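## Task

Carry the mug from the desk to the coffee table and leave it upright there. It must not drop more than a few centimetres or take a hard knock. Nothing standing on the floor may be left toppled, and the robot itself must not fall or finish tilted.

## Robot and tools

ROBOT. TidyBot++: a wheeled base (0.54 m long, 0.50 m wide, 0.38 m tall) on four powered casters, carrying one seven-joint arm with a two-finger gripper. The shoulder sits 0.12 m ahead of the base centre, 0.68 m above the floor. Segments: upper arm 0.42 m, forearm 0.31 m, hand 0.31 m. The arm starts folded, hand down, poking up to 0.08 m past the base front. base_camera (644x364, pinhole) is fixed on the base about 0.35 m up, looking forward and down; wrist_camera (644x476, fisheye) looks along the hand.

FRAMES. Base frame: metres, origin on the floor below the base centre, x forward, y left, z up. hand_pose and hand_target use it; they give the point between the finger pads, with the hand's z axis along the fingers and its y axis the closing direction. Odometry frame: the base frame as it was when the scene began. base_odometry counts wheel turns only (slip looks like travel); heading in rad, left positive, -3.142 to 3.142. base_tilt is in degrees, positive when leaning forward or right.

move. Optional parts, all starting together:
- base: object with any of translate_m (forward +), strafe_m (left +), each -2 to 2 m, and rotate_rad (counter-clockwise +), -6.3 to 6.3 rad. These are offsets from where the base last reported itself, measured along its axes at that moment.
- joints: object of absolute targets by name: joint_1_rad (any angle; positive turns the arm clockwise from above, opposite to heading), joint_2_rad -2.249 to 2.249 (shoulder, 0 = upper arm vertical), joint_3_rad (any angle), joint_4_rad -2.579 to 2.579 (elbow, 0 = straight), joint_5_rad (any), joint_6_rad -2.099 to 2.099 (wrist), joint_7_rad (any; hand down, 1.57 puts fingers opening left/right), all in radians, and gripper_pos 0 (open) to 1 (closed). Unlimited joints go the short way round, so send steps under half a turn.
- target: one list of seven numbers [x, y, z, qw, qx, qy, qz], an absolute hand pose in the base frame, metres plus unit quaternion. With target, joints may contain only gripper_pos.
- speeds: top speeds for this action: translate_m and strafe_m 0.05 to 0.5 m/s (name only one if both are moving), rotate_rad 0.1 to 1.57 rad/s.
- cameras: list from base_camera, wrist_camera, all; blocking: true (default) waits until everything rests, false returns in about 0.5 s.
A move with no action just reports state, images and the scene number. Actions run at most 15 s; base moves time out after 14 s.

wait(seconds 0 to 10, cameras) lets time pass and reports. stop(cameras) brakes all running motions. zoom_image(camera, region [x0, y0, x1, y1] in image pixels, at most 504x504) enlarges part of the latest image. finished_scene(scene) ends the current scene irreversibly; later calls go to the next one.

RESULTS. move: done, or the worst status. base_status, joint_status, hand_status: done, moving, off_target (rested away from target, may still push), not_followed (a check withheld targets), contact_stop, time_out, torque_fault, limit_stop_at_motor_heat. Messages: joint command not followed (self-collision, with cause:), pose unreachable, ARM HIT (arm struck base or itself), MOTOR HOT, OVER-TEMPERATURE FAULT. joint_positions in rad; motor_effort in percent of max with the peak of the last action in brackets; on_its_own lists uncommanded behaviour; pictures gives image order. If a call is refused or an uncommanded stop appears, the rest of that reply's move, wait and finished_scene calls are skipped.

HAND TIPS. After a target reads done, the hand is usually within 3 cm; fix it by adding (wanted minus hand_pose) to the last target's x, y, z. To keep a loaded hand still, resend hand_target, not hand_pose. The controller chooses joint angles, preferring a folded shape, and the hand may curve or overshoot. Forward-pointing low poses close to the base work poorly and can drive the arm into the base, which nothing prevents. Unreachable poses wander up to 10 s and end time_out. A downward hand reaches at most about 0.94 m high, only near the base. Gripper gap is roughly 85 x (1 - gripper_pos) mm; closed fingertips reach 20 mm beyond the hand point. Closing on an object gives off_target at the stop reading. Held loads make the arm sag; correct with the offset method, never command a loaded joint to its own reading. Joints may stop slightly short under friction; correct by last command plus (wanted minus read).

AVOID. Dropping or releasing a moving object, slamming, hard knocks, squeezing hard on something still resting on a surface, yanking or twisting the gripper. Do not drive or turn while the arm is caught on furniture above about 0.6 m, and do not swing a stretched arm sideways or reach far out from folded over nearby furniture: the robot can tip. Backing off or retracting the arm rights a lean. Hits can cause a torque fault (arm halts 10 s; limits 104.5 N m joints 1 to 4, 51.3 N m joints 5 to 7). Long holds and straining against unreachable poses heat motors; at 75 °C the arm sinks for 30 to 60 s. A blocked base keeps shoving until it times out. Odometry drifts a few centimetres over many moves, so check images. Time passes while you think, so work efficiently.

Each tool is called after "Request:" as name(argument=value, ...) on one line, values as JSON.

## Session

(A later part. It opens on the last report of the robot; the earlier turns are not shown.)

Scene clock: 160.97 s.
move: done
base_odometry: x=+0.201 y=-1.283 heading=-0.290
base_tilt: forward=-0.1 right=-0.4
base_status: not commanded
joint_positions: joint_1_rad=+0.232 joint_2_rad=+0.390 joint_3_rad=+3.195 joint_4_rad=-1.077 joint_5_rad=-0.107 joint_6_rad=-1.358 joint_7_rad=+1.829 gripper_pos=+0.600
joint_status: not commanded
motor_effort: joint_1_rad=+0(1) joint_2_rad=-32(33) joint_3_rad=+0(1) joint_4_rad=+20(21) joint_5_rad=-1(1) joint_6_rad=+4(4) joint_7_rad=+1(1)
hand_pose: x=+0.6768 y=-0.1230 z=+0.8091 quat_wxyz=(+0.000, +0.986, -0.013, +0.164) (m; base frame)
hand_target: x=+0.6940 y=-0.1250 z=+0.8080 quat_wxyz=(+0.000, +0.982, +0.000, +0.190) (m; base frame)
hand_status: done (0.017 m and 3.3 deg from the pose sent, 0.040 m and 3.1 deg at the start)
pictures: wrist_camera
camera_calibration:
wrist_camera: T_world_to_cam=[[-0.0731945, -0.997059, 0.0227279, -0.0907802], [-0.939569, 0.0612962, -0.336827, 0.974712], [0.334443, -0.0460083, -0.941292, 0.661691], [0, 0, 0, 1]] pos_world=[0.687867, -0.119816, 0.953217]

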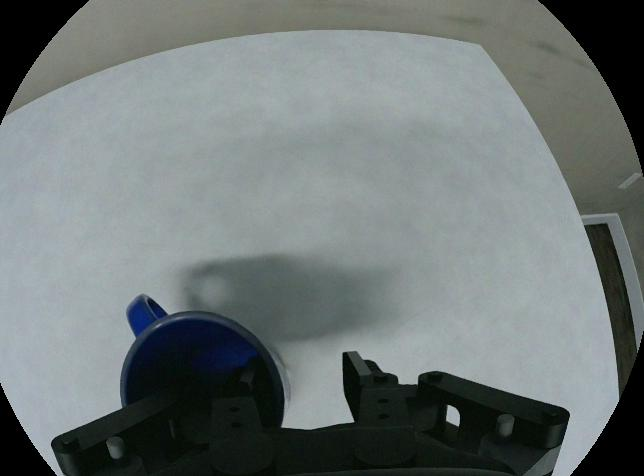

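Request:
move(target=[0.694, -0.113, 0.796, 0, 0.982, 0, 0.19], cameras=["wrist_camera"])

Request:
zoom_image(camera="wrist_camera", region=[100, 300, 420, 470])

Scene clock: 164.67 s.
move: done
base_odometry: x=+0.201 y=-1.283 heading=-0.290
base_tilt: forward=-0.2 right=-0.4
base_status: not commanded
joint_positions: joint_1_rad=+0.229 joint_2_rad=+0.387 joint_3_rad=+3.195 joint_4_rad=-1.119 joint_5_rad=-0.107 joint_6_rad=-1.310 joint_7_rad=+1.829 gripper_pos=+0.600
joint_status: not commanded
motor_effort: joint_1_rad=+0(1) joint_2_rad=-28(32) joint_3_rad=+1(1) joint_4_rad=+18(19) joint_5_rad=+0(1) joint_6_rad=+4(5) joint_7_rad=+1(1)
hand_pose: x=+0.6795 y=-0.1230 z=+0.7982 quat_wxyz=(+0.001, +0.986, -0.014, +0.168) (m; base frame)
hand_target: x=+0.6940 y=-0.1130 z=+0.7960 quat_wxyz=(+0.000, +0.982, +0.000, +0.190) (m; base frame)
hand_status: done (0.018 m and 3.0 deg from the pose sent, 0.024 m and 3.3 deg at the start)
pictures: wrist_camera
camera_calibration:
wrist_camera: T_world_to_cam=[[-0.075977, -0.996822, 0.0239378, -0.0893247], [-0.936552, 0.0631031, -0.344803, 0.978104], [0.342196, -0.0486161, -0.93837, 0.642541], [0, 0, 0, 1]] pos_world=[0.689383, -0.119524, 0.942332]

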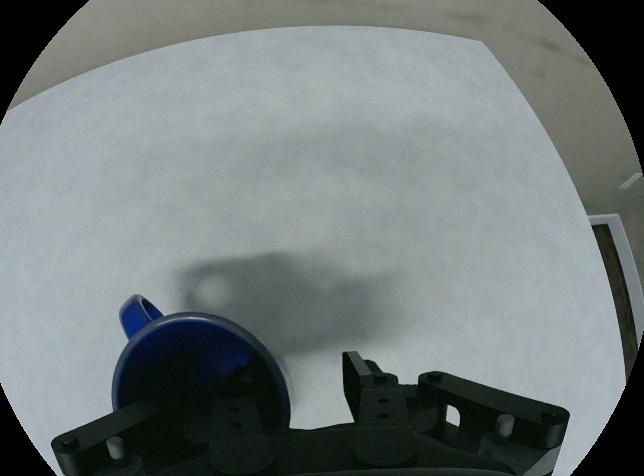

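Scaled by 1.575.

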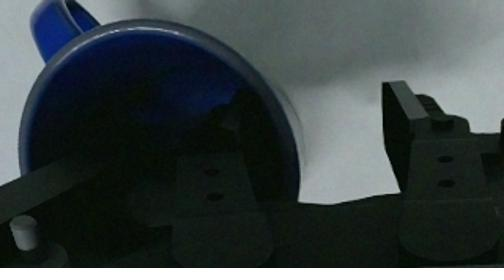

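Request:
move(joints={"gripper_pos":0.85})

Request:
move(joints={"gripper_pos":0.95}, cameras=["wrist_camera"])

Request:
zoom_image(camera="wrist_camera", region=[100, 300, 420, 470])

Scene clock: 170.00 s.
move: done
base_odometry: x=+0.201 y=-1.283 heading=-0.290
base_tilt: forward=-0.2 right=-0.3
base_status: not commanded
joint_positions: joint_1_rad=+0.229 joint_2_rad=+0.387 joint_3_rad=+3.194 joint_4_rad=-1.120 joint_5_rad=-0.107 joint_6_rad=-1.308 joint_7_rad=+1.829 gripper_pos=+0.850
joint_status: all done
motor_effort: joint_1_rad=+1(1) joint_2_rad=-28(31) joint_3_rad=+1(2) joint_4_rad=+17(19) joint_5_rad=+0(1) joint_6_rad=+4(4) joint_7_rad=+1(1)
hand_pose: x=+0.6798 y=-0.1229 z=+0.7980 quat_wxyz=(+0.001, +0.986, -0.014, +0.169) (m; base frame)
hand_target: x=+0.6940 y=-0.1130 z=+0.7960 quat_wxyz=(+0.000, +0.982, +0.000, +0.190) (m; base frame)
hand_status: not commanded
camera_calibration:
wrist_camera: T_world_to_cam=[[-0.0757139, -0.996842, 0.0239609, -0.0894176], [-0.936216, 0.0627979, -0.34577, 0.978767], [0.343173, -0.0486121, -0.938013, 0.641317], [0, 0, 0, 1]] pos_world=[0.689484, -0.119424, 0.942134]

Scene clock: 170.57 s.
move: done
base_odometry: x=+0.201 y=-1.283 heading=-0.290
base_tilt: forward=-0.2 right=-0.4
base_status: not commanded
joint_positions: joint_1_rad=+0.229 joint_2_rad=+0.378 joint_3_rad=+3.194 joint_4_rad=-1.120 joint_5_rad=-0.107 joint_6_rad=-1.307 joint_7_rad=+1.829 gripper_pos=+0.939
joint_status: all done
motor_effort: joint_1_rad=+0(2) joint_2_rad=-26(29) joint_3_rad=+0(2) joint_4_rad=+16(19) joint_5_rad=+0(2) joint_6_rad=+5(5) joint_7_rad=+1(1)
hand_pose: x=+0.6789 y=-0.1224 z=+0.8032 quat_wxyz=(+0.002, +0.985, -0.013, +0.173) (m; base frame)
hand_target: x=+0.6940 y=-0.1130 z=+0.7960 quat_wxyz=(+0.000, +0.982, +0.000, +0.190) (m; base frame)
hand_status: not commanded
pictures: wrist_camera
camera_calibration:
wrist_camera: T_world_to_cam=[[-0.0756522, -0.996814, 0.0252636, -0.0901958], [-0.932866, 0.0618047, -0.354881, 0.984623], [0.352189, -0.0504151, -0.93457, 0.637459], [0, 0, 0, 1]] pos_world=[0.687193, -0.118625, 0.947452]

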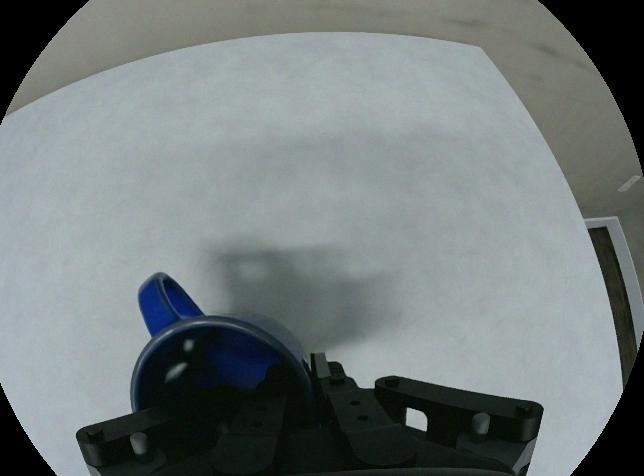

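Scaled by 1.575.

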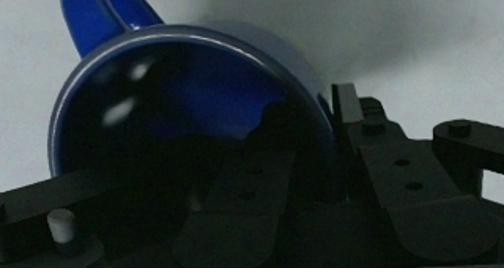

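Request:
move(target=[0.690, -0.118, 0.83, 0, 0.982, 0, 0.19], cameras=["wrist_camera"])

Scene clock: 174.23 s.
move: done
base_odometry: x=+0.201 y=-1.283 heading=-0.290
base_tilt: forward=-0.1 right=-0.4
base_status: not commanded
joint_positions: joint_1_rad=+0.229 joint_2_rad=+0.396 joint_3_rad=+3.194 joint_4_rad=-1.047 joint_5_rad=-0.107 joint_6_rad=-1.314 joint_7_rad=+1.829 gripper_pos=+0.940
joint_status: not commanded
motor_effort: joint_1_rad=+0(0) joint_2_rad=-34(36) joint_3_rad=+0(1) joint_4_rad=+21(22) joint_5_rad=-1(1) joint_6_rad=+5(5) joint_7_rad=+1(1)
hand_pose: x=+0.6976 y=-0.1270 z=+0.8226 quat_wxyz=(+0.009, +0.981, -0.011, +0.196) (m; base frame)
hand_target: x=+0.6900 y=-0.1180 z=+0.8300 quat_wxyz=(+0.000, +0.982, +0.000, +0.190) (m; base frame)
hand_status: done (0.014 m and 1.7 deg from the pose sent, 0.029 m and 2.5 deg at the start)
pictures: wrist_camera
camera_calibration:
wrist_camera: T_world_to_cam=[[-0.0749099, -0.996549, 0.0357442, -0.102891], [-0.91597, 0.0545947, -0.397515, 1.03155], [0.394192, -0.0625184, -0.916899, 0.603328], [0, 0, 0, 1]] pos_world=[0.699332, -0.121134, 0.966925]

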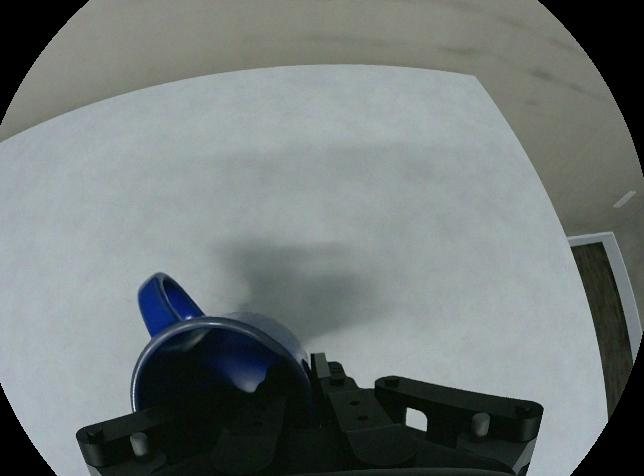

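Request:
move(joints={"gripper_pos":1.0})

Request:
move(target=[0.64, -0.115, 0.93, 0, 0.982, 0, 0.19], cameras=["wrist_camera"])

Request:
zoom_image(camera="wrist_camera", region=[60, 230, 420, 470])

Scene clock: 177.23 s.
move: off_target
base_odometry: x=+0.201 y=-1.283 heading=-0.290
base_tilt: forward=-0.1 right=-0.4
base_status: not commanded
joint_positions: joint_1_rad=+0.229 joint_2_rad=+0.396 joint_3_rad=+3.194 joint_4_rad=-1.047 joint_5_rad=-0.107 joint_6_rad=-1.314 joint_7_rad=+1.829 gripper_pos=+0.954
joint_status: gripper_pos off_target (ended at +0.954, target +1.000)
motor_effort: joint_1_rad=+0(0) joint_2_rad=-34(34) joint_3_rad=+0(0) joint_4_rad=+21(22) joint_5_rad=-1(1) joint_6_rad=+5(5) joint_7_rad=+1(1)
hand_pose: x=+0.6976 y=-0.1270 z=+0.8226 quat_wxyz=(+0.009, +0.981, -0.011, +0.196) (m; base frame)
hand_target: x=+0.6900 y=-0.1180 z=+0.8300 quat_wxyz=(+0.000, +0.982, +0.000, +0.190) (m; base frame)
hand_status: not commanded
camera_calibration:
wrist_camera: T_world_to_cam=[[-0.0749099, -0.996549, 0.0357442, -0.102891], [-0.91597, 0.0545947, -0.397515, 1.03155], [0.394192, -0.0625184, -0.916899, 0.603328], [0, 0, 0, 1]] pos_world=[0.699332, -0.121134, 0.966925]

Scene clock: 178.87 s.
move: done
base_odometry: x=+0.201 y=-1.283 heading=-0.290
base_tilt: forward=-0.1 right=-0.4
base_status: not commanded
joint_positions: joint_1_rad=+0.234 joint_2_rad=+0.373 joint_3_rad=+3.194 joint_4_rad=-0.787 joint_5_rad=-0.107 joint_6_rad=-1.596 joint_7_rad=+1.829 gripper_pos=+0.954
joint_status: not commanded
motor_effort: joint_1_rad=+0(1) joint_2_rad=-32(35) joint_3_rad=+0(0) joint_4_rad=+19(22) joint_5_rad=-1(1) joint_6_rad=+5(5) joint_7_rad=+1(1)
hand_pose: x=+0.6659 y=-0.1185 z=+0.9122 quat_wxyz=(+0.010, +0.981, +0.001, +0.196) (m; base frame)
hand_target: x=+0.6400 y=-0.1150 z=+0.9300 quat_wxyz=(+0.000, +0.982, +0.000, +0.190) (m; base frame)
hand_status: done (0.032 m and 1.4 deg from the pose sent, 0.122 m and 1.7 deg at the start)
pictures: wrist_camera
camera_calibration:
wrist_camera: T_world_to_cam=[[-0.0517922, -0.99773, 0.0430308, -0.122223], [-0.91661, 0.0303891, -0.398625, 1.03634], [0.396413, -0.0600881, -0.916104, 0.696572], [0, 0, 0, 1]] pos_world=[0.667464, -0.111583, 1.0565]

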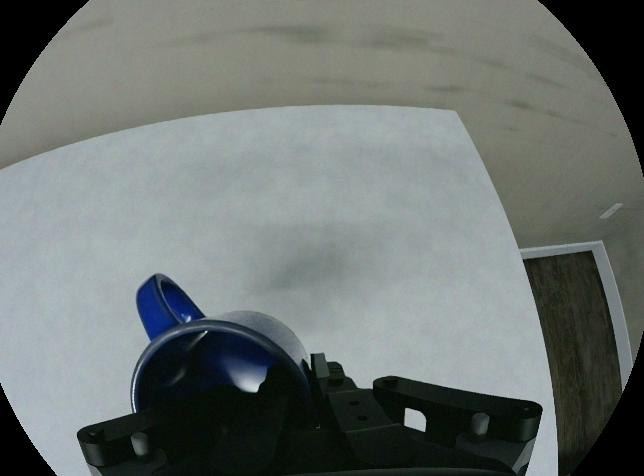

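Scaled by 1.400.

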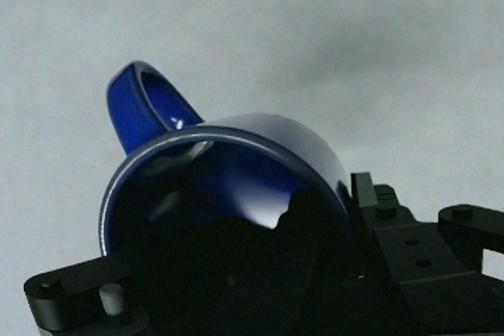

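Request:
move(target=[0.45, -0.04, 0.92, 0, 0.996, 0, 0.087], cameras=["wrist_camera"])

Scene clock: 188.57 s.
move: done
base_odometry: x=+0.201 y=-1.283 heading=-0.290
base_tilt: forward=-0.1 right=-0.4
base_status: not commanded
joint_positions: joint_1_rad=+0.062 joint_2_rad=+0.004 joint_3_rad=+3.217 joint_4_rad=-1.176 joint_5_rad=-0.068 joint_6_rad=-1.736 joint_7_rad=+1.747 gripper_pos=+0.954
joint_status: not commanded
motor_effort: joint_1_rad=+0(1) joint_2_rad=-17(33) joint_3_rad=+0(2) joint_4_rad=+19(20) joint_5_rad=-1(2) joint_6_rad=+4(5) joint_7_rad=+1(1)
hand_pose: x=+0.4813 y=-0.0274 z=+0.9195 quat_wxyz=(-0.015, +0.993, +0.029, +0.116) (m; base frame)
hand_target: x=+0.4500 y=-0.0400 z=+0.9200 quat_wxyz=(+0.000, +0.996, +0.000, +0.087) (m; base frame)
hand_status: done (0.034 m and 5.0 deg from the pose sent, 0.230 m and 12.7 deg at the start)
pictures: wrist_camera
camera_calibration:
wrist_camera: T_world_to_cam=[[0.0153423, -0.999844, 0.00875298, -0.04205], [-0.969577, -0.0170156, -0.244194, 0.749365], [0.244304, -0.0047402, -0.969687, 0.905953], [0, 0, 0, 1]] pos_world=[0.505884, -0.0249981, 1.06185]

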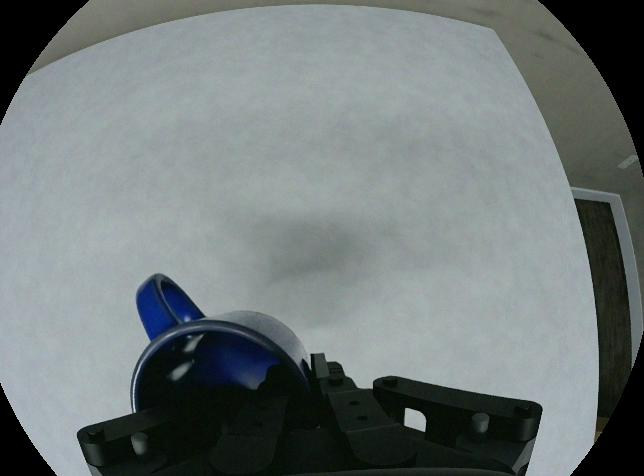

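Request:
move(base={"translate_m":-0.483,"strafe_m":0.04}, speeds={"translate_m":0.3})

Request:
move(base={"rotate_rad":3.127}, speeds={"rotate_rad":0.9}, cameras=["all"])

Scene clock: 196.13 s.
move: done
base_odometry: x=-0.251 y=-1.106 heading=-0.290
base_tilt: forward=-0.1 right=-0.3
base_status: done
joint_positions: joint_1_rad=+0.059 joint_2_rad=-0.004 joint_3_rad=+3.220 joint_4_rad=-1.178 joint_5_rad=-0.065 joint_6_rad=-1.743 joint_7_rad=+1.746 gripper_pos=+0.954
joint_status: not commanded
motor_effort: joint_1_rad=+0(1) joint_2_rad=-17(23) joint_3_rad=+0(1) joint_4_rad=+18(20) joint_5_rad=-1(1) joint_6_rad=+3(5) joint_7_rad=+1(1)
hand_pose: x=+0.4770 y=-0.0282 z=+0.9209 quat_wxyz=(-0.013, +0.993, +0.028, +0.115) (m; base frame)
hand_target: x=+0.4500 y=-0.0400 z=+0.9200 quat_wxyz=(+0.000, +0.996, +0.000, +0.087) (m; base frame)
hand_status: not commanded
camera_calibration:
wrist_camera: T_world_to_cam=[[0.0129773, -0.999857, 0.0108202, -0.0435184], [-0.969927, -0.0152176, -0.242919, 0.744593], [0.243049, -0.00734237, -0.969986, 0.909181], [0, 0, 0, 1]] pos_world=[0.50179, -0.0255057, 1.06324]

Scene clock: 200.47 s.
move: done
base_odometry: x=-0.251 y=-1.106 heading=+2.836
base_tilt: forward=-0.2 right=-0.4
base_status: done
joint_positions: joint_1_rad=+0.052 joint_2_rad=-0.004 joint_3_rad=+3.226 joint_4_rad=-1.178 joint_5_rad=-0.060 joint_6_rad=-1.743 joint_7_rad=+1.746 gripper_pos=+0.954
joint_status: not commanded
motor_effort: joint_1_rad=+0(2) joint_2_rad=-17(19) joint_3_rad=+0(2) joint_4_rad=+18(20) joint_5_rad=-1(2) joint_6_rad=+3(4) joint_7_rad=+1(1)
hand_pose: x=+0.4769 y=-0.0291 z=+0.9208 quat_wxyz=(-0.011, +0.993, +0.028, +0.115) (m; base frame)
hand_target: x=+0.4500 y=-0.0400 z=+0.9200 quat_wxyz=(+0.000, +0.996, +0.000, +0.087) (m; base frame)
hand_status: not commanded
pictures: base_camera, wrist_camera
camera_calibration:
wrist_camera: T_world_to_cam=[[0.0123567, -0.999811, 0.014983, -0.0480379], [-0.970109, -0.0156186, -0.242165, 0.743936], [0.242353, -0.0115428, -0.970119, 0.909424], [0, 0, 0, 1]] pos_world=[0.501891, -0.0259123, 1.06312]

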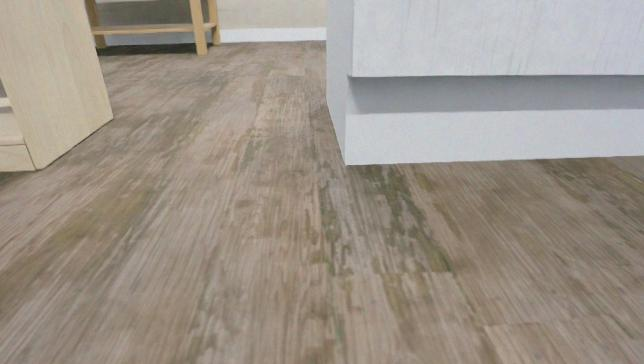

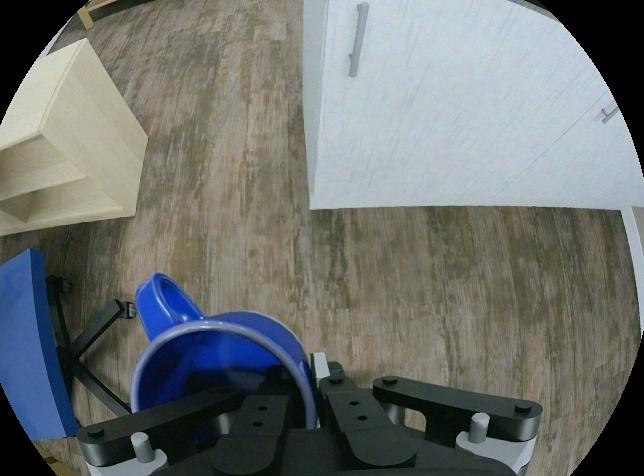

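Request:
move(base={"strafe_m":0.272}, speeds={"strafe_m":0.2}, cameras=["base_camera"])

Request:
move(base={"translate_m":1.5}, speeds={"translate_m":0.25}, cameras=["all"])

Scene clock: 212.63 s.
move: done
base_odometry: x=-0.333 y=-1.365 heading=+2.837
base_tilt: forward=-0.2 right=-0.4
base_status: done
joint_positions: joint_1_rad=+0.051 joint_2_rad=-0.004 joint_3_rad=+3.227 joint_4_rad=-1.178 joint_5_rad=-0.059 joint_6_rad=-1.743 joint_7_rad=+1.746 gripper_pos=+0.954
joint_status: not commanded
motor_effort: joint_1_rad=+1(2) joint_2_rad=-17(18) joint_3_rad=+1(2) joint_4_rad=+18(19) joint_5_rad=-1(2) joint_6_rad=+4(4) joint_7_rad=+1(1)
hand_pose: x=+0.4768 y=-0.0297 z=+0.9208 quat_wxyz=(-0.011, +0.993, +0.027, +0.115) (m; base frame)
hand_target: x=+0.4500 y=-0.0400 z=+0.9200 quat_wxyz=(+0.000, +0.996, +0.000, +0.087) (m; base frame)
hand_status: not commanded
pictures: base_camera

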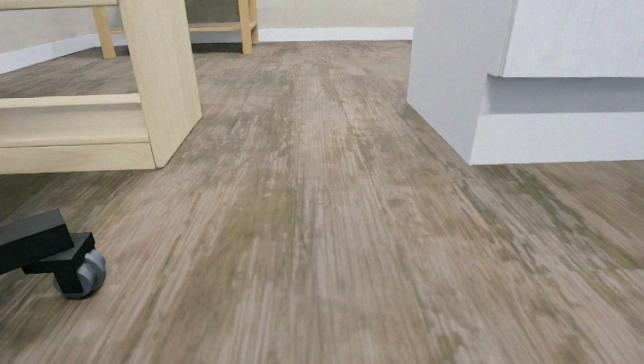

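Scene clock: 219.40 s.
move: done
base_odometry: x=-1.764 y=-0.916 heading=+2.837
base_tilt: forward=-0.1 right=-0.4
base_status: done
joint_positions: joint_1_rad=+0.051 joint_2_rad=-0.005 joint_3_rad=+3.227 joint_4_rad=-1.179 joint_5_rad=-0.059 joint_6_rad=-1.743 joint_7_rad=+1.746 gripper_pos=+0.954
joint_status: not commanded
motor_effort: joint_1_rad=+0(1) joint_2_rad=-17(21) joint_3_rad=+1(1) joint_4_rad=+18(20) joint_5_rad=-1(2) joint_6_rad=+4(4) joint_7_rad=+1(1)
hand_pose: x=+0.4760 y=-0.0297 z=+0.9212 quat_wxyz=(-0.011, +0.993, +0.028, +0.115) (m; base frame)
hand_target: x=+0.4500 y=-0.0400 z=+0.9200 quat_wxyz=(+0.000, +0.996, +0.000, +0.087) (m; base frame)
hand_status: not commanded
pictures: base_camera, wrist_camera
camera_calibration:
wrist_camera: T_world_to_cam=[[0.0114059, -0.999802, 0.0162958, -0.049356], [-0.970068, -0.0150171, -0.24237, 0.743369], [0.242567, -0.0130436, -0.970047, 0.909798], [0, 0, 0, 1]] pos_world=[0.500995, -0.0263159, 1.06352]

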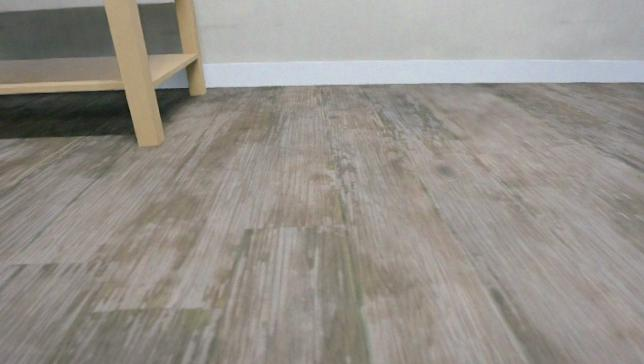

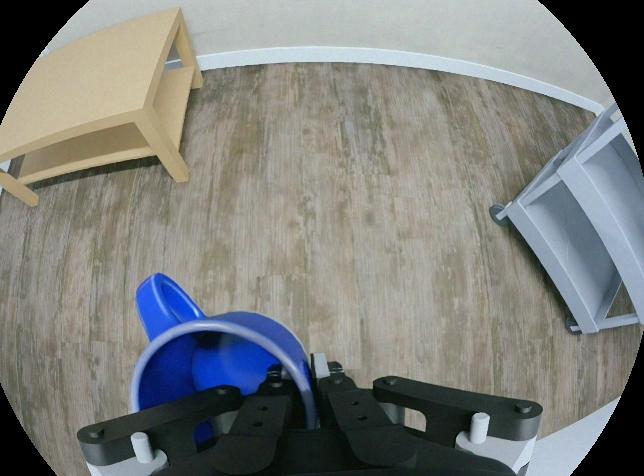

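Request:
move(base={"translate_m":0.55}, speeds={"translate_m":0.3})

Request:
move(base={"strafe_m":0.82}, speeds={"strafe_m":0.3}, cameras=["all"])

Scene clock: 228.57 s.
move: done
base_odometry: x=-2.289 y=-0.751 heading=+2.837
base_tilt: forward=-0.2 right=-0.4
base_status: done
joint_positions: joint_1_rad=+0.051 joint_2_rad=-0.008 joint_3_rad=+3.227 joint_4_rad=-1.179 joint_5_rad=-0.059 joint_6_rad=-1.745 joint_7_rad=+1.746 gripper_pos=+0.954
joint_status: not commanded
motor_effort: joint_1_rad=+0(1) joint_2_rad=-16(21) joint_3_rad=+0(1) joint_4_rad=+19(19) joint_5_rad=-1(1) joint_6_rad=+4(4) joint_7_rad=+1(1)
hand_pose: x=+0.4750 y=-0.0296 z=+0.9219 quat_wxyz=(-0.011, +0.993, +0.028, +0.116) (m; base frame)
hand_target: x=+0.4500 y=-0.0400 z=+0.9200 quat_wxyz=(+0.000, +0.996, +0.000, +0.087) (m; base frame)
hand_status: not commanded
camera_calibration:
wrist_camera: T_world_to_cam=[[0.0114871, -0.999801, 0.0163316, -0.0493322], [-0.969796, -0.0151191, -0.243449, 0.743388], [0.243648, -0.0130418, -0.969776, 0.909942], [0, 0, 0, 1]] pos_world=[0.499796, -0.0262158, 1.06422]

Scene clock: 232.23 s.
move: done
base_odometry: x=-2.535 y=-1.534 heading=+2.838
base_tilt: forward=-0.2 right=-0.4
base_status: done
joint_positions: joint_1_rad=+0.050 joint_2_rad=-0.008 joint_3_rad=+3.228 joint_4_rad=-1.179 joint_5_rad=-0.058 joint_6_rad=-1.745 joint_7_rad=+1.746 gripper_pos=+0.954
joint_status: not commanded
motor_effort: joint_1_rad=+0(2) joint_2_rad=-17(18) joint_3_rad=+1(2) joint_4_rad=+19(20) joint_5_rad=-1(2) joint_6_rad=+3(4) joint_7_rad=+1(1)
hand_pose: x=+0.4750 y=-0.0299 z=+0.9219 quat_wxyz=(-0.010, +0.993, +0.027, +0.115) (m; base frame)
hand_target: x=+0.4500 y=-0.0400 z=+0.9200 quat_wxyz=(+0.000, +0.996, +0.000, +0.087) (m; base frame)
hand_status: not commanded
pictures: base_camera, wrist_camera
camera_calibration:
wrist_camera: T_world_to_cam=[[0.0109806, -0.999793, 0.0171304, -0.0501309], [-0.969849, -0.0148197, -0.243256, 0.743215], [0.24346, -0.0139427, -0.969811, 0.910044], [0, 0, 0, 1]] pos_world=[0.499797, -0.0264179, 1.06422]

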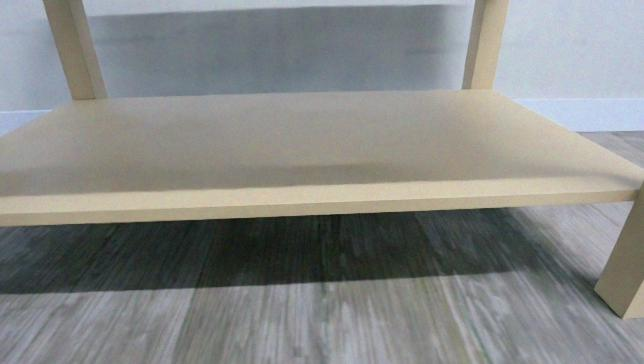

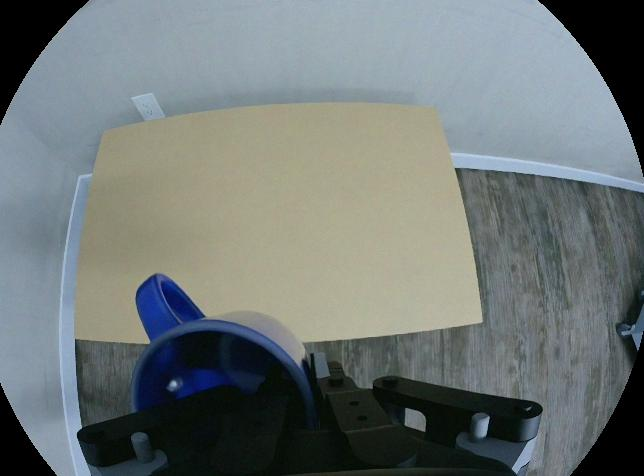

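Request:
zoom_image(camera="wrist_camera", region=[110, 250, 360, 470])

Request:
move(base={"translate_m":0.1}, speeds={"translate_m":0.1})

Request:
move(target=[0.60, 0.0, 0.65, 0, 0.998, 0, 0.06], cameras=["all"])

Scaled by 2.016.

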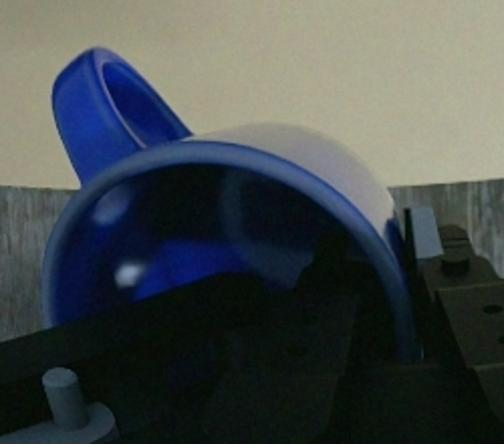

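Scene clock: 237.57 s.
move: done
base_odometry: x=-2.630 y=-1.504 heading=+2.838
base_tilt: forward=-0.1 right=-0.3
base_status: done
joint_positions: joint_1_rad=+0.050 joint_2_rad=-0.009 joint_3_rad=+3.228 joint_4_rad=-1.180 joint_5_rad=-0.058 joint_6_rad=-1.745 joint_7_rad=+1.746 gripper_pos=+0.954
joint_status: not commanded
motor_effort: joint_1_rad=+0(1) joint_2_rad=-16(21) joint_3_rad=+1(1) joint_4_rad=+19(20) joint_5_rad=-1(1) joint_6_rad=+4(4) joint_7_rad=+1(1)
hand_pose: x=+0.4746 y=-0.0298 z=+0.9221 quat_wxyz=(-0.010, +0.993, +0.027, +0.116) (m; base frame)
hand_target: x=+0.4500 y=-0.0400 z=+0.9200 quat_wxyz=(+0.000, +0.996, +0.000, +0.087) (m; base frame)
hand_status: not commanded
camera_calibration:
wrist_camera: T_world_to_cam=[[0.0110735, -0.999792, 0.0171545, -0.0501007], [-0.969824, -0.0149169, -0.243348, 0.742862], [0.243553, -0.0139421, -0.969787, 0.910289], [0, 0, 0, 1]] pos_world=[0.499297, -0.0263177, 1.06442]

Scene clock: 239.50 s.
move: done
base_odometry: x=-2.630 y=-1.504 heading=+2.838
base_tilt: forward=-0.1 right=-0.4
base_status: not commanded
joint_positions: joint_1_rad=+0.003 joint_2_rad=+0.380 joint_3_rad=+3.190 joint_4_rad=-1.575 joint_5_rad=-0.055 joint_6_rad=-1.147 joint_7_rad=+1.623 gripper_pos=+0.954
joint_status: not commanded
motor_effort: joint_1_rad=+0(1) joint_2_rad=-30(35) joint_3_rad=+0(1) joint_4_rad=+18(20) joint_5_rad=-1(1) joint_6_rad=+1(4) joint_7_rad=+1(1)
hand_pose: x=+0.5800 y=-0.0055 z=+0.6438 quat_wxyz=(-0.016, +1.000, -0.009, +0.021) (m; base frame)
hand_target: x=+0.6000 y=+0.0000 z=+0.6500 quat_wxyz=(+0.000, +0.998, +0.000, +0.060) (m; base frame)
hand_status: done (0.022 m and 4.9 deg from the pose sent, 0.301 m and 7.2 deg at the start)
pictures: base_camera, wrist_camera
camera_calibration:
wrist_camera: T_world_to_cam=[[-0.0556987, -0.998419, 0.00752997, 0.0226698], [-0.996938, 0.0551984, -0.0553866, 0.672908], [0.0548834, -0.0105919, -0.998437, 0.742932], [0, 0, 0, 1]] pos_world=[0.631335, -0.00664043, 0.77887]

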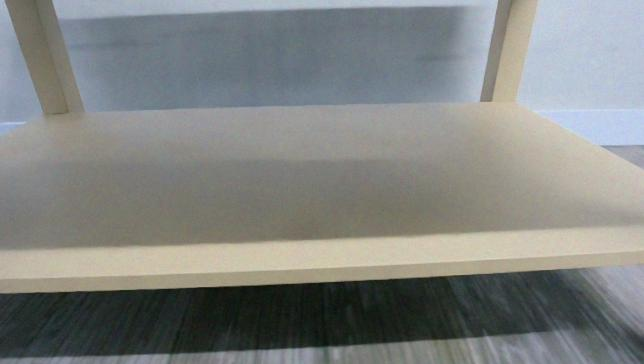

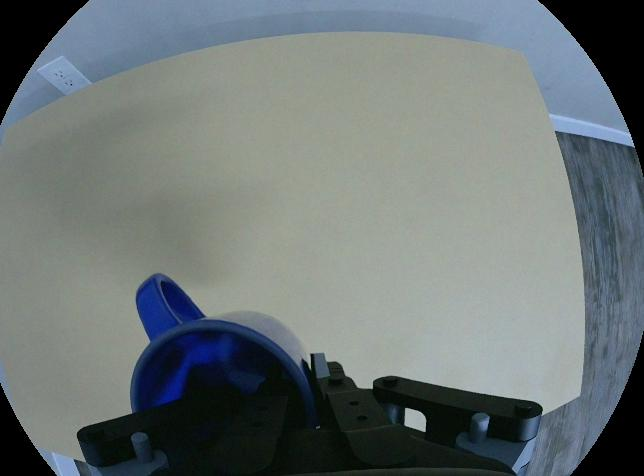

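Request:
move(target=[0.62, 0.0, 0.58, 0, 0.9973, 0, 0.074])

Request:
move(target=[0.62, 0.0, 0.55, 0, 0.9973, 0, 0.074], cameras=["wrist_camera"])

Scene clock: 267.30 s.
move: done
base_odometry: x=-2.630 y=-1.504 heading=+2.838
base_tilt: forward=-0.1 right=-0.4
base_status: not commanded
joint_positions: joint_1_rad=+0.003 joint_2_rad=+0.477 joint_3_rad=+3.188 joint_4_rad=-1.665 joint_5_rad=-0.055 joint_6_rad=-0.924 joint_7_rad=+1.622 gripper_pos=+0.954
joint_status: not commanded
motor_effort: joint_1_rad=+0(0) joint_2_rad=-33(36) joint_3_rad=+0(1) joint_4_rad=+17(19) joint_5_rad=-1(1) joint_6_rad=+2(2) joint_7_rad=+1(1)
hand_pose: x=+0.6011 y=-0.0085 z=+0.5755 quat_wxyz=(-0.010, +0.999, -0.012, +0.039) (m; base frame)
hand_target: x=+0.6200 y=+0.0000 z=+0.5800 quat_wxyz=(+0.000, +0.997, +0.000, +0.074) (m; base frame)
hand_status: done (0.021 m and 4.4 deg from the pose sent, 0.076 m and 6.4 deg at the start)
camera_calibration:
wrist_camera: T_world_to_cam=[[-0.0633415, -0.997858, 0.016326, 0.0209384], [-0.993929, 0.0616005, -0.0911669, 0.709134], [0.0899659, -0.0220015, -0.995702, 0.650699], [0, 0, 0, 1]] pos_world=[0.647614, -0.00847302, 0.71221]

Scene clock: 268.30 s.
move: done
base_odometry: x=-2.630 y=-1.504 heading=+2.838
base_tilt: forward=-0.2 right=-0.3
base_status: not commanded
joint_positions: joint_1_rad=+0.003 joint_2_rad=+0.509 joint_3_rad=+3.187 joint_4_rad=-1.706 joint_5_rad=-0.055 joint_6_rad=-0.834 joint_7_rad=+1.622 gripper_pos=+0.954
joint_status: not commanded
motor_effort: joint_1_rad=+0(0) joint_2_rad=-33(35) joint_3_rad=+0(1) joint_4_rad=+16(17) joint_5_rad=+0(1) joint_6_rad=+2(3) joint_7_rad=+1(1)
hand_pose: x=+0.6050 y=-0.0095 z=+0.5504 quat_wxyz=(-0.008, +0.999, -0.013, +0.047) (m; base frame)
hand_target: x=+0.6200 y=+0.0000 z=+0.5500 quat_wxyz=(+0.000, +0.997, +0.000, +0.074) (m; base frame)
hand_status: done (0.018 m and 3.5 deg from the pose sent, 0.033 m and 4.4 deg at the start)
pictures: wrist_camera
camera_calibration:
wrist_camera: T_world_to_cam=[[-0.0656789, -0.997649, 0.0195846, 0.0203056], [-0.992175, 0.0632048, -0.107679, 0.718803], [0.106188, -0.0265035, -0.993993, 0.614622], [0, 0, 0, 1]] pos_world=[0.649246, -0.00888422, 0.687931]

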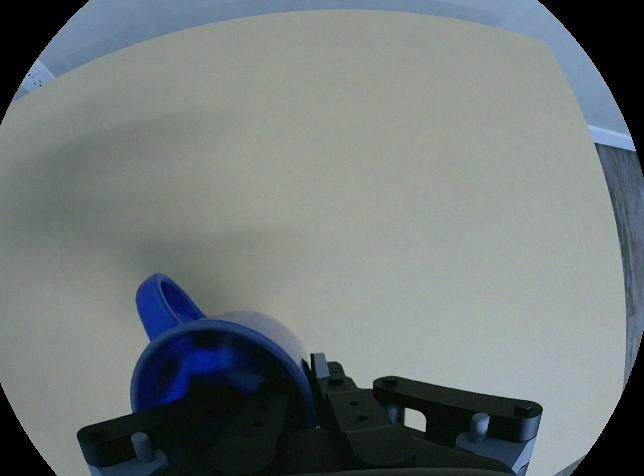

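Request:
move(target=[0.62, 0.0, 0.537, 0, 0.9973, 0, 0.074])

Request:
move(target=[0.62, 0.0, 0.527, 0, 0.9973, 0, 0.074])

Request:
move(target=[0.62, 0.0, 0.517, 0, 0.9973, 0, 0.074], cameras=["wrist_camera"])

Request:
zoom_image(camera="wrist_camera", region=[110, 250, 360, 470])

Scene clock: 271.97 s.
move: done
base_odometry: x=-2.630 y=-1.504 heading=+2.838
base_tilt: forward=-0.2 right=-0.4
base_status: not commanded
joint_positions: joint_1_rad=+0.003 joint_2_rad=+0.524 joint_3_rad=+3.186 joint_4_rad=-1.721 joint_5_rad=-0.055 joint_6_rad=-0.796 joint_7_rad=+1.622 gripper_pos=+0.954
joint_status: not commanded
motor_effort: joint_1_rad=+0(0) joint_2_rad=-33(34) joint_3_rad=+0(1) joint_4_rad=+15(17) joint_5_rad=-1(1) joint_6_rad=+2(2) joint_7_rad=+1(1)
hand_pose: x=+0.6069 y=-0.0096 z=+0.5402 quat_wxyz=(-0.007, +0.999, -0.013, +0.051) (m; base frame)
hand_target: x=+0.6200 y=+0.0000 z=+0.5370 quat_wxyz=(+0.000, +0.997, +0.000, +0.074) (m; base frame)
hand_status: done (0.017 m and 3.1 deg from the pose sent, 0.022 m and 3.5 deg at the start)
camera_calibration:
wrist_camera: T_world_to_cam=[[-0.0660051, -0.997605, 0.0206754, 0.0201289], [-0.991321, 0.0632002, -0.115276, 0.723233], [0.113693, -0.0281047, -0.993118, 0.599211], [0, 0, 0, 1]] pos_world=[0.650159, -0.00878708, 0.678043]

Scene clock: 272.63 s.
move: done
base_odometry: x=-2.630 y=-1.504 heading=+2.838
base_tilt: forward=-0.1 right=-0.4
base_status: not commanded
joint_positions: joint_1_rad=+0.003 joint_2_rad=+0.538 joint_3_rad=+3.185 joint_4_rad=-1.733 joint_5_rad=-0.055 joint_6_rad=-0.769 joint_7_rad=+1.622 gripper_pos=+0.954
joint_status: not commanded
motor_effort: joint_1_rad=+0(0) joint_2_rad=-33(34) joint_3_rad=+0(1) joint_4_rad=+16(16) joint_5_rad=+0(1) joint_6_rad=+2(3) joint_7_rad=+1(1)
hand_pose: x=+0.6074 y=-0.0097 z=+0.5309 quat_wxyz=(-0.007, +0.999, -0.013, +0.052) (m; base frame)
hand_target: x=+0.6200 y=+0.0000 z=+0.5270 quat_wxyz=(+0.000, +0.997, +0.000, +0.074) (m; base frame)
hand_status: done (0.016 m and 3.1 deg from the pose sent, 0.021 m and 3.1 deg at the start)
camera_calibration:
wrist_camera: T_world_to_cam=[[-0.0661735, -0.997571, 0.0217716, 0.0197136], [-0.991148, 0.0631994, -0.116753, 0.723349], [0.115094, -0.0293049, -0.992922, 0.588987], [0, 0, 0, 1]] pos_world=[0.650461, -0.00878924, 0.668842]

Scene clock: 273.30 s.
move: done
base_odometry: x=-2.630 y=-1.504 heading=+2.838
base_tilt: forward=-0.1 right=-0.4
base_status: not commanded
joint_positions: joint_1_rad=+0.003 joint_2_rad=+0.554 joint_3_rad=+3.184 joint_4_rad=-1.744 joint_5_rad=-0.055 joint_6_rad=-0.742 joint_7_rad=+1.622 gripper_pos=+0.954
joint_status: not commanded
motor_effort: joint_1_rad=+0(0) joint_2_rad=-33(34) joint_3_rad=+0(1) joint_4_rad=+15(16) joint_5_rad=+0(1) joint_6_rad=+2(2) joint_7_rad=+1(1)
hand_pose: x=+0.6077 y=-0.0098 z=+0.5210 quat_wxyz=(-0.006, +0.999, -0.013, +0.052) (m; base frame)
hand_target: x=+0.6200 y=+0.0000 z=+0.5170 quat_wxyz=(+0.000, +0.997, +0.000, +0.074) (m; base frame)
hand_status: done (0.016 m and 3.0 deg from the pose sent, 0.021 m and 3.1 deg at the start)
pictures: wrist_camera
camera_calibration:
wrist_camera: T_world_to_cam=[[-0.066316, -0.997535, 0.0229489, 0.019364], [-0.991115, 0.0631966, -0.117037, 0.72265], [0.115299, -0.0305065, -0.992862, 0.578939], [0, 0, 0, 1]] pos_world=[0.650762, -0.0086914, 0.658939]

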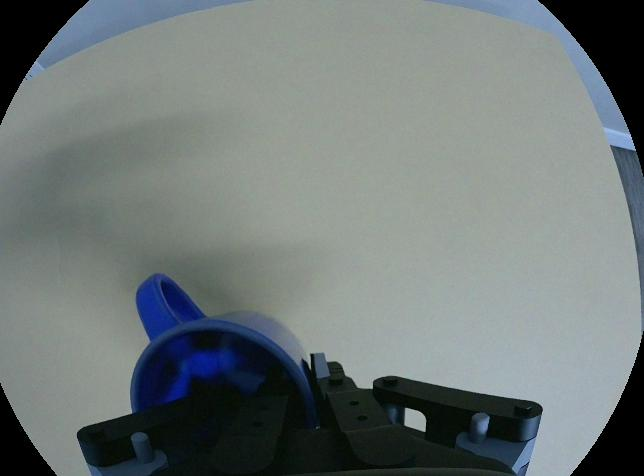

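Scaled by 2.016.

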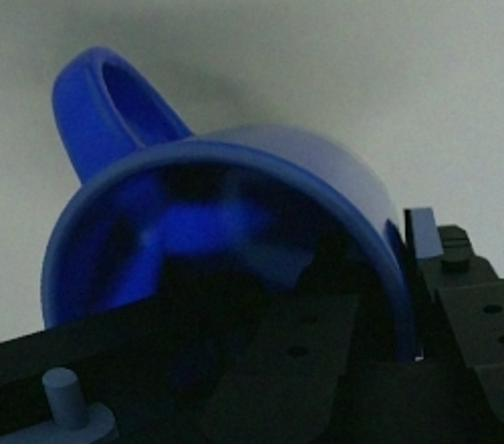

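Request:
move(target=[0.62, 0.0, 0.508, 0, 0.9973, 0, 0.074])

Request:
move(target=[0.62, 0.0, 0.500, 0, 0.9973, 0, 0.074])

Request:
move(target=[0.62, 0.0, 0.492, 0, 0.9973, 0, 0.074], cameras=["wrist_camera"])

Request:
zoom_image(camera="wrist_camera", region=[110, 250, 360, 470])

Scene clock: 276.73 s.
move: done
base_odometry: x=-2.630 y=-1.504 heading=+2.838
base_tilt: forward=-0.1 right=-0.4
base_status: not commanded
joint_positions: joint_1_rad=+0.003 joint_2_rad=+0.569 joint_3_rad=+3.184 joint_4_rad=-1.753 joint_5_rad=-0.055 joint_6_rad=-0.717 joint_7_rad=+1.622 gripper_pos=+0.954
joint_status: not commanded
motor_effort: joint_1_rad=+0(0) joint_2_rad=-34(35) joint_3_rad=+0(1) joint_4_rad=+15(15) joint_5_rad=+0(1) joint_6_rad=+2(3) joint_7_rad=+1(1)
hand_pose: x=+0.6081 y=-0.0099 z=+0.5122 quat_wxyz=(-0.006, +0.999, -0.013, +0.052) (m; base frame)
hand_target: x=+0.6200 y=+0.0000 z=+0.5080 quat_wxyz=(+0.000, +0.997, +0.000, +0.074) (m; base frame)
hand_status: done (0.016 m and 3.0 deg from the pose sent, 0.020 m and 3.0 deg at the start)
camera_calibration:
wrist_camera: T_world_to_cam=[[-0.0663688, -0.997507, 0.0239956, 0.0189383], [-0.991018, 0.0631009, -0.117903, 0.722417], [0.116095, -0.0316052, -0.992735, 0.569555], [0, 0, 0, 1]] pos_world=[0.651063, -0.00869319, 0.650138]

Scene clock: 277.37 s.
move: done
base_odometry: x=-2.630 y=-1.504 heading=+2.838
base_tilt: forward=-0.1 right=-0.4
base_status: not commanded
joint_positions: joint_1_rad=+0.003 joint_2_rad=+0.582 joint_3_rad=+3.183 joint_4_rad=-1.761 joint_5_rad=-0.055 joint_6_rad=-0.696 joint_7_rad=+1.622 gripper_pos=+0.954
joint_status: not commanded
motor_effort: joint_1_rad=+0(0) joint_2_rad=-34(35) joint_3_rad=+0(1) joint_4_rad=+14(15) joint_5_rad=+0(0) joint_6_rad=+2(2) joint_7_rad=+1(1)
hand_pose: x=+0.6082 y=-0.0100 z=+0.5043 quat_wxyz=(-0.005, +0.999, -0.013, +0.052) (m; base frame)
hand_target: x=+0.6200 y=+0.0000 z=+0.5000 quat_wxyz=(+0.000, +0.997, +0.000, +0.074) (m; base frame)
hand_status: done (0.016 m and 3.0 deg from the pose sent, 0.020 m and 3.0 deg at the start)
camera_calibration:
wrist_camera: T_world_to_cam=[[-0.0663735, -0.997484, 0.0249118, 0.0186477], [-0.991042, 0.0630038, -0.117759, 0.7215], [0.115893, -0.0325047, -0.99273, 0.561821], [0, 0, 0, 1]] pos_world=[0.651163, -0.00859463, 0.642234]

Scene clock: 278.03 s.
move: done
base_odometry: x=-2.630 y=-1.504 heading=+2.838
base_tilt: forward=-0.1 right=-0.4
base_status: not commanded
joint_positions: joint_1_rad=+0.003 joint_2_rad=+0.596 joint_3_rad=+3.182 joint_4_rad=-1.768 joint_5_rad=-0.055 joint_6_rad=-0.675 joint_7_rad=+1.622 gripper_pos=+0.954
joint_status: not commanded
motor_effort: joint_1_rad=+0(0) joint_2_rad=-34(35) joint_3_rad=+0(1) joint_4_rad=+15(15) joint_5_rad=+0(1) joint_6_rad=+2(3) joint_7_rad=+1(1)
hand_pose: x=+0.6083 y=-0.0101 z=+0.4962 quat_wxyz=(-0.005, +0.999, -0.013, +0.052) (m; base frame)
hand_target: x=+0.6200 y=+0.0000 z=+0.4920 quat_wxyz=(+0.000, +0.997, +0.000, +0.074) (m; base frame)
hand_status: done (0.016 m and 3.0 deg from the pose sent, 0.020 m and 3.0 deg at the start)
pictures: wrist_camera
camera_calibration:
wrist_camera: T_world_to_cam=[[-0.0663861, -0.997457, 0.0259311, 0.0182208], [-0.991063, 0.0629024, -0.117632, 0.720688], [0.115702, -0.0335085, -0.992719, 0.553961], [0, 0, 0, 1]] pos_world=[0.651363, -0.00859625, 0.634231]

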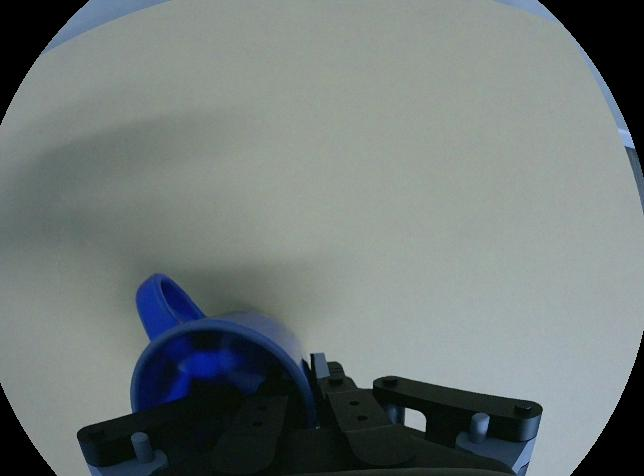

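Scaled by 2.016.

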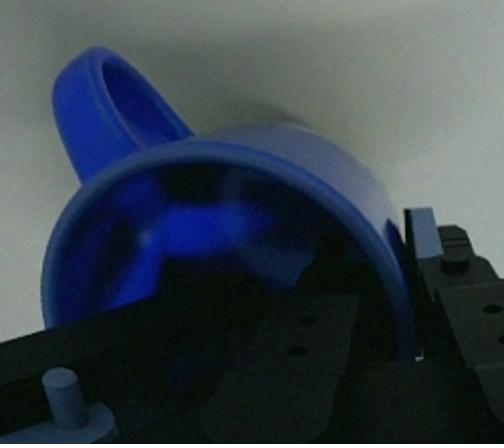

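Request:
move(target=[0.62, 0.0, 0.484, 0, 0.9973, 0, 0.074])

Request:
move(target=[0.62, 0.0, 0.476, 0, 0.9973, 0, 0.074], cameras=["wrist_camera"])

Request:
zoom_image(camera="wrist_camera", region=[110, 250, 360, 470])

Scene clock: 281.40 s.
move: done
base_odometry: x=-2.630 y=-1.504 heading=+2.838
base_tilt: forward=-0.1 right=-0.3
base_status: not commanded
joint_positions: joint_1_rad=+0.003 joint_2_rad=+0.610 joint_3_rad=+3.182 joint_4_rad=-1.775 joint_5_rad=-0.055 joint_6_rad=-0.653 joint_7_rad=+1.622 gripper_pos=+0.954
joint_status: not commanded
motor_effort: joint_1_rad=+0(0) joint_2_rad=-34(35) joint_3_rad=+0(1) joint_4_rad=+14(15) joint_5_rad=+0(1) joint_6_rad=+2(3) joint_7_rad=+1(1)
hand_pose: x=+0.6087 y=-0.0102 z=+0.4883 quat_wxyz=(-0.004, +0.999, -0.013, +0.052) (m; base frame)
hand_target: x=+0.6200 y=+0.0000 z=+0.4840 quat_wxyz=(+0.000, +0.997, +0.000, +0.074) (m; base frame)
hand_status: done (0.016 m and 2.9 deg from the pose sent, 0.020 m and 3.0 deg at the start)
camera_calibration:
wrist_camera: T_world_to_cam=[[-0.0663005, -0.997439, 0.026814, 0.0179315], [-0.99101, 0.062696, -0.118185, 0.72025], [0.116201, -0.0344087, -0.992629, 0.545609], [0, 0, 0, 1]] pos_world=[0.651563, -0.00849748, 0.626229]

Scene clock: 281.97 s.
move: done
base_odometry: x=-2.630 y=-1.504 heading=+2.838
base_tilt: forward=-0.2 right=-0.4
base_status: not commanded
joint_positions: joint_1_rad=+0.003 joint_2_rad=+0.618 joint_3_rad=+3.181 joint_4_rad=-1.780 joint_5_rad=-0.055 joint_6_rad=-0.635 joint_7_rad=+1.622 gripper_pos=+0.954
joint_status: not commanded
motor_effort: joint_1_rad=-1(1) joint_2_rad=-30(34) joint_3_rad=+0(1) joint_4_rad=+13(14) joint_5_rad=+0(1) joint_6_rad=+3(4) joint_7_rad=+1(1)
hand_pose: x=+0.6103 y=-0.0102 z=+0.4841 quat_wxyz=(-0.004, +0.998, -0.012, +0.055) (m; base frame)
hand_target: x=+0.6200 y=+0.0000 z=+0.4760 quat_wxyz=(+0.000, +0.997, +0.000, +0.074) (m; base frame)
hand_status: done (0.016 m and 2.6 deg from the pose sent, 0.020 m and 2.9 deg at the start)
pictures: wrist_camera
camera_calibration:
wrist_camera: T_world_to_cam=[[-0.0660801, -0.997439, 0.0273566, 0.0177005], [-0.990292, 0.0621971, -0.124311, 0.723826], [0.122291, -0.0353055, -0.991866, 0.537214], [0, 0, 0, 1]] pos_world=[0.652272, -0.00839812, 0.62234]

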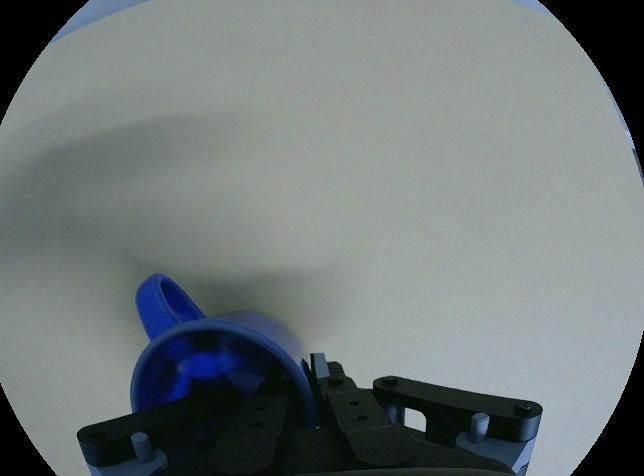

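Scaled by 2.016.

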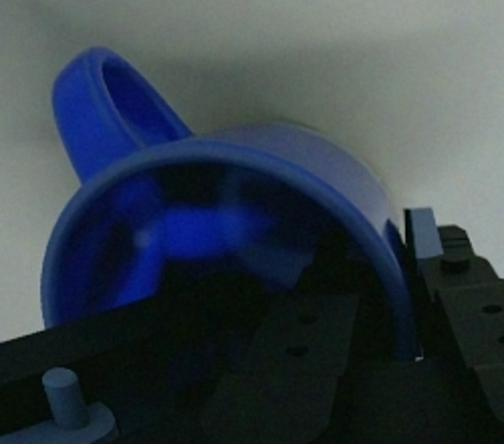

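Request:
move(target=[0.62, 0.0, 0.470, 0, 0.9973, 0, 0.074])

Request:
move(joints={"gripper_pos":0.93}, cameras=["wrist_camera"])

Request:
zoom_image(camera="wrist_camera", region=[110, 250, 360, 470])

Scene clock: 284.57 s.
move: done
base_odometry: x=-2.630 y=-1.504 heading=+2.838
base_tilt: forward=-0.2 right=-0.3
base_status: not commanded
joint_positions: joint_1_rad=+0.003 joint_2_rad=+0.617 joint_3_rad=+3.181 joint_4_rad=-1.781 joint_5_rad=-0.055 joint_6_rad=-0.630 joint_7_rad=+1.622 gripper_pos=+0.954
joint_status: not commanded
motor_effort: joint_1_rad=-1(1) joint_2_rad=-27(29) joint_3_rad=-1(1) joint_4_rad=+13(14) joint_5_rad=+0(1) joint_6_rad=+5(5) joint_7_rad=+0(1)
hand_pose: x=+0.6108 y=-0.0101 z=+0.4840 quat_wxyz=(-0.004, +0.998, -0.012, +0.057) (m; base frame)
hand_target: x=+0.6200 y=+0.0000 z=+0.4700 quat_wxyz=(+0.000, +0.997, +0.000, +0.074) (m; base frame)
hand_status: done (0.020 m and 2.5 deg from the pose sent, 0.020 m and 2.6 deg at the start)
camera_calibration:
wrist_camera: T_world_to_cam=[[-0.065983, -0.997448, 0.0272675, 0.0178057], [-0.989898, 0.0619979, -0.127506, 0.725752], [0.12549, -0.0354053, -0.991463, 0.53486], [0, 0, 0, 1]] pos_world=[0.652476, -0.00829791, 0.622346]

Scene clock: 285.17 s.
move: done
base_odometry: x=-2.630 y=-1.504 heading=+2.838
base_tilt: forward=-0.1 right=-0.4
base_status: not commanded
joint_positions: joint_1_rad=+0.003 joint_2_rad=+0.621 joint_3_rad=+3.180 joint_4_rad=-1.781 joint_5_rad=-0.055 joint_6_rad=-0.622 joint_7_rad=+1.622 gripper_pos=+0.930
joint_status: all done
motor_effort: joint_1_rad=-1(1) joint_2_rad=-28(33) joint_3_rad=+0(0) joint_4_rad=+12(13) joint_5_rad=-1(1) joint_6_rad=+3(5) joint_7_rad=+1(1)
hand_pose: x=+0.6127 y=-0.0100 z=+0.4827 quat_wxyz=(-0.004, +0.998, -0.012, +0.059) (m; base frame)
hand_target: x=+0.6200 y=+0.0000 z=+0.4700 quat_wxyz=(+0.000, +0.997, +0.000, +0.074) (m; base frame)
hand_status: not commanded
pictures: wrist_camera
camera_calibration:
wrist_camera: T_world_to_cam=[[-0.0657532, -0.997466, 0.0271797, 0.0180192], [-0.989253, 0.0615986, -0.132603, 0.729537], [0.130592, -0.0356066, -0.990797, 0.529885], [0, 0, 0, 1]] pos_world=[0.653683, -0.00809749, 0.621257]

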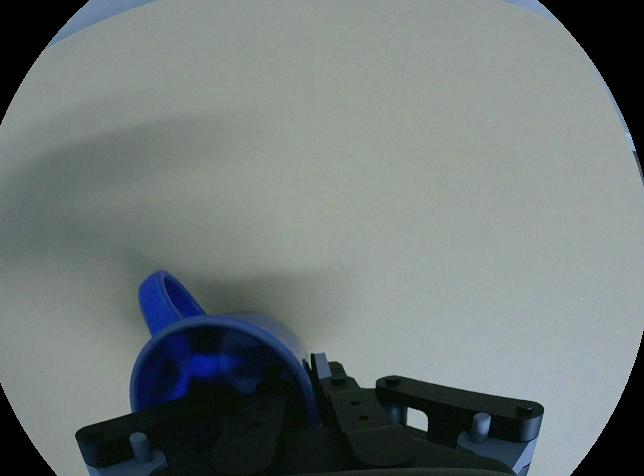

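Scaled by 2.016.

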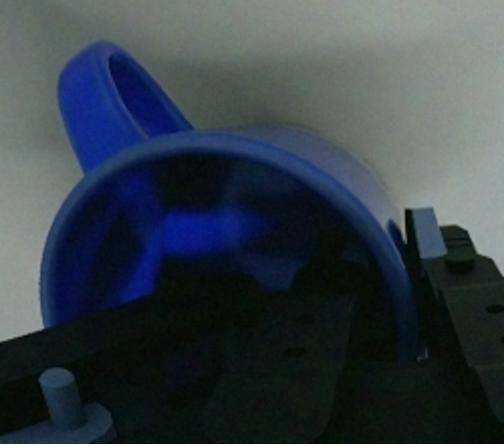

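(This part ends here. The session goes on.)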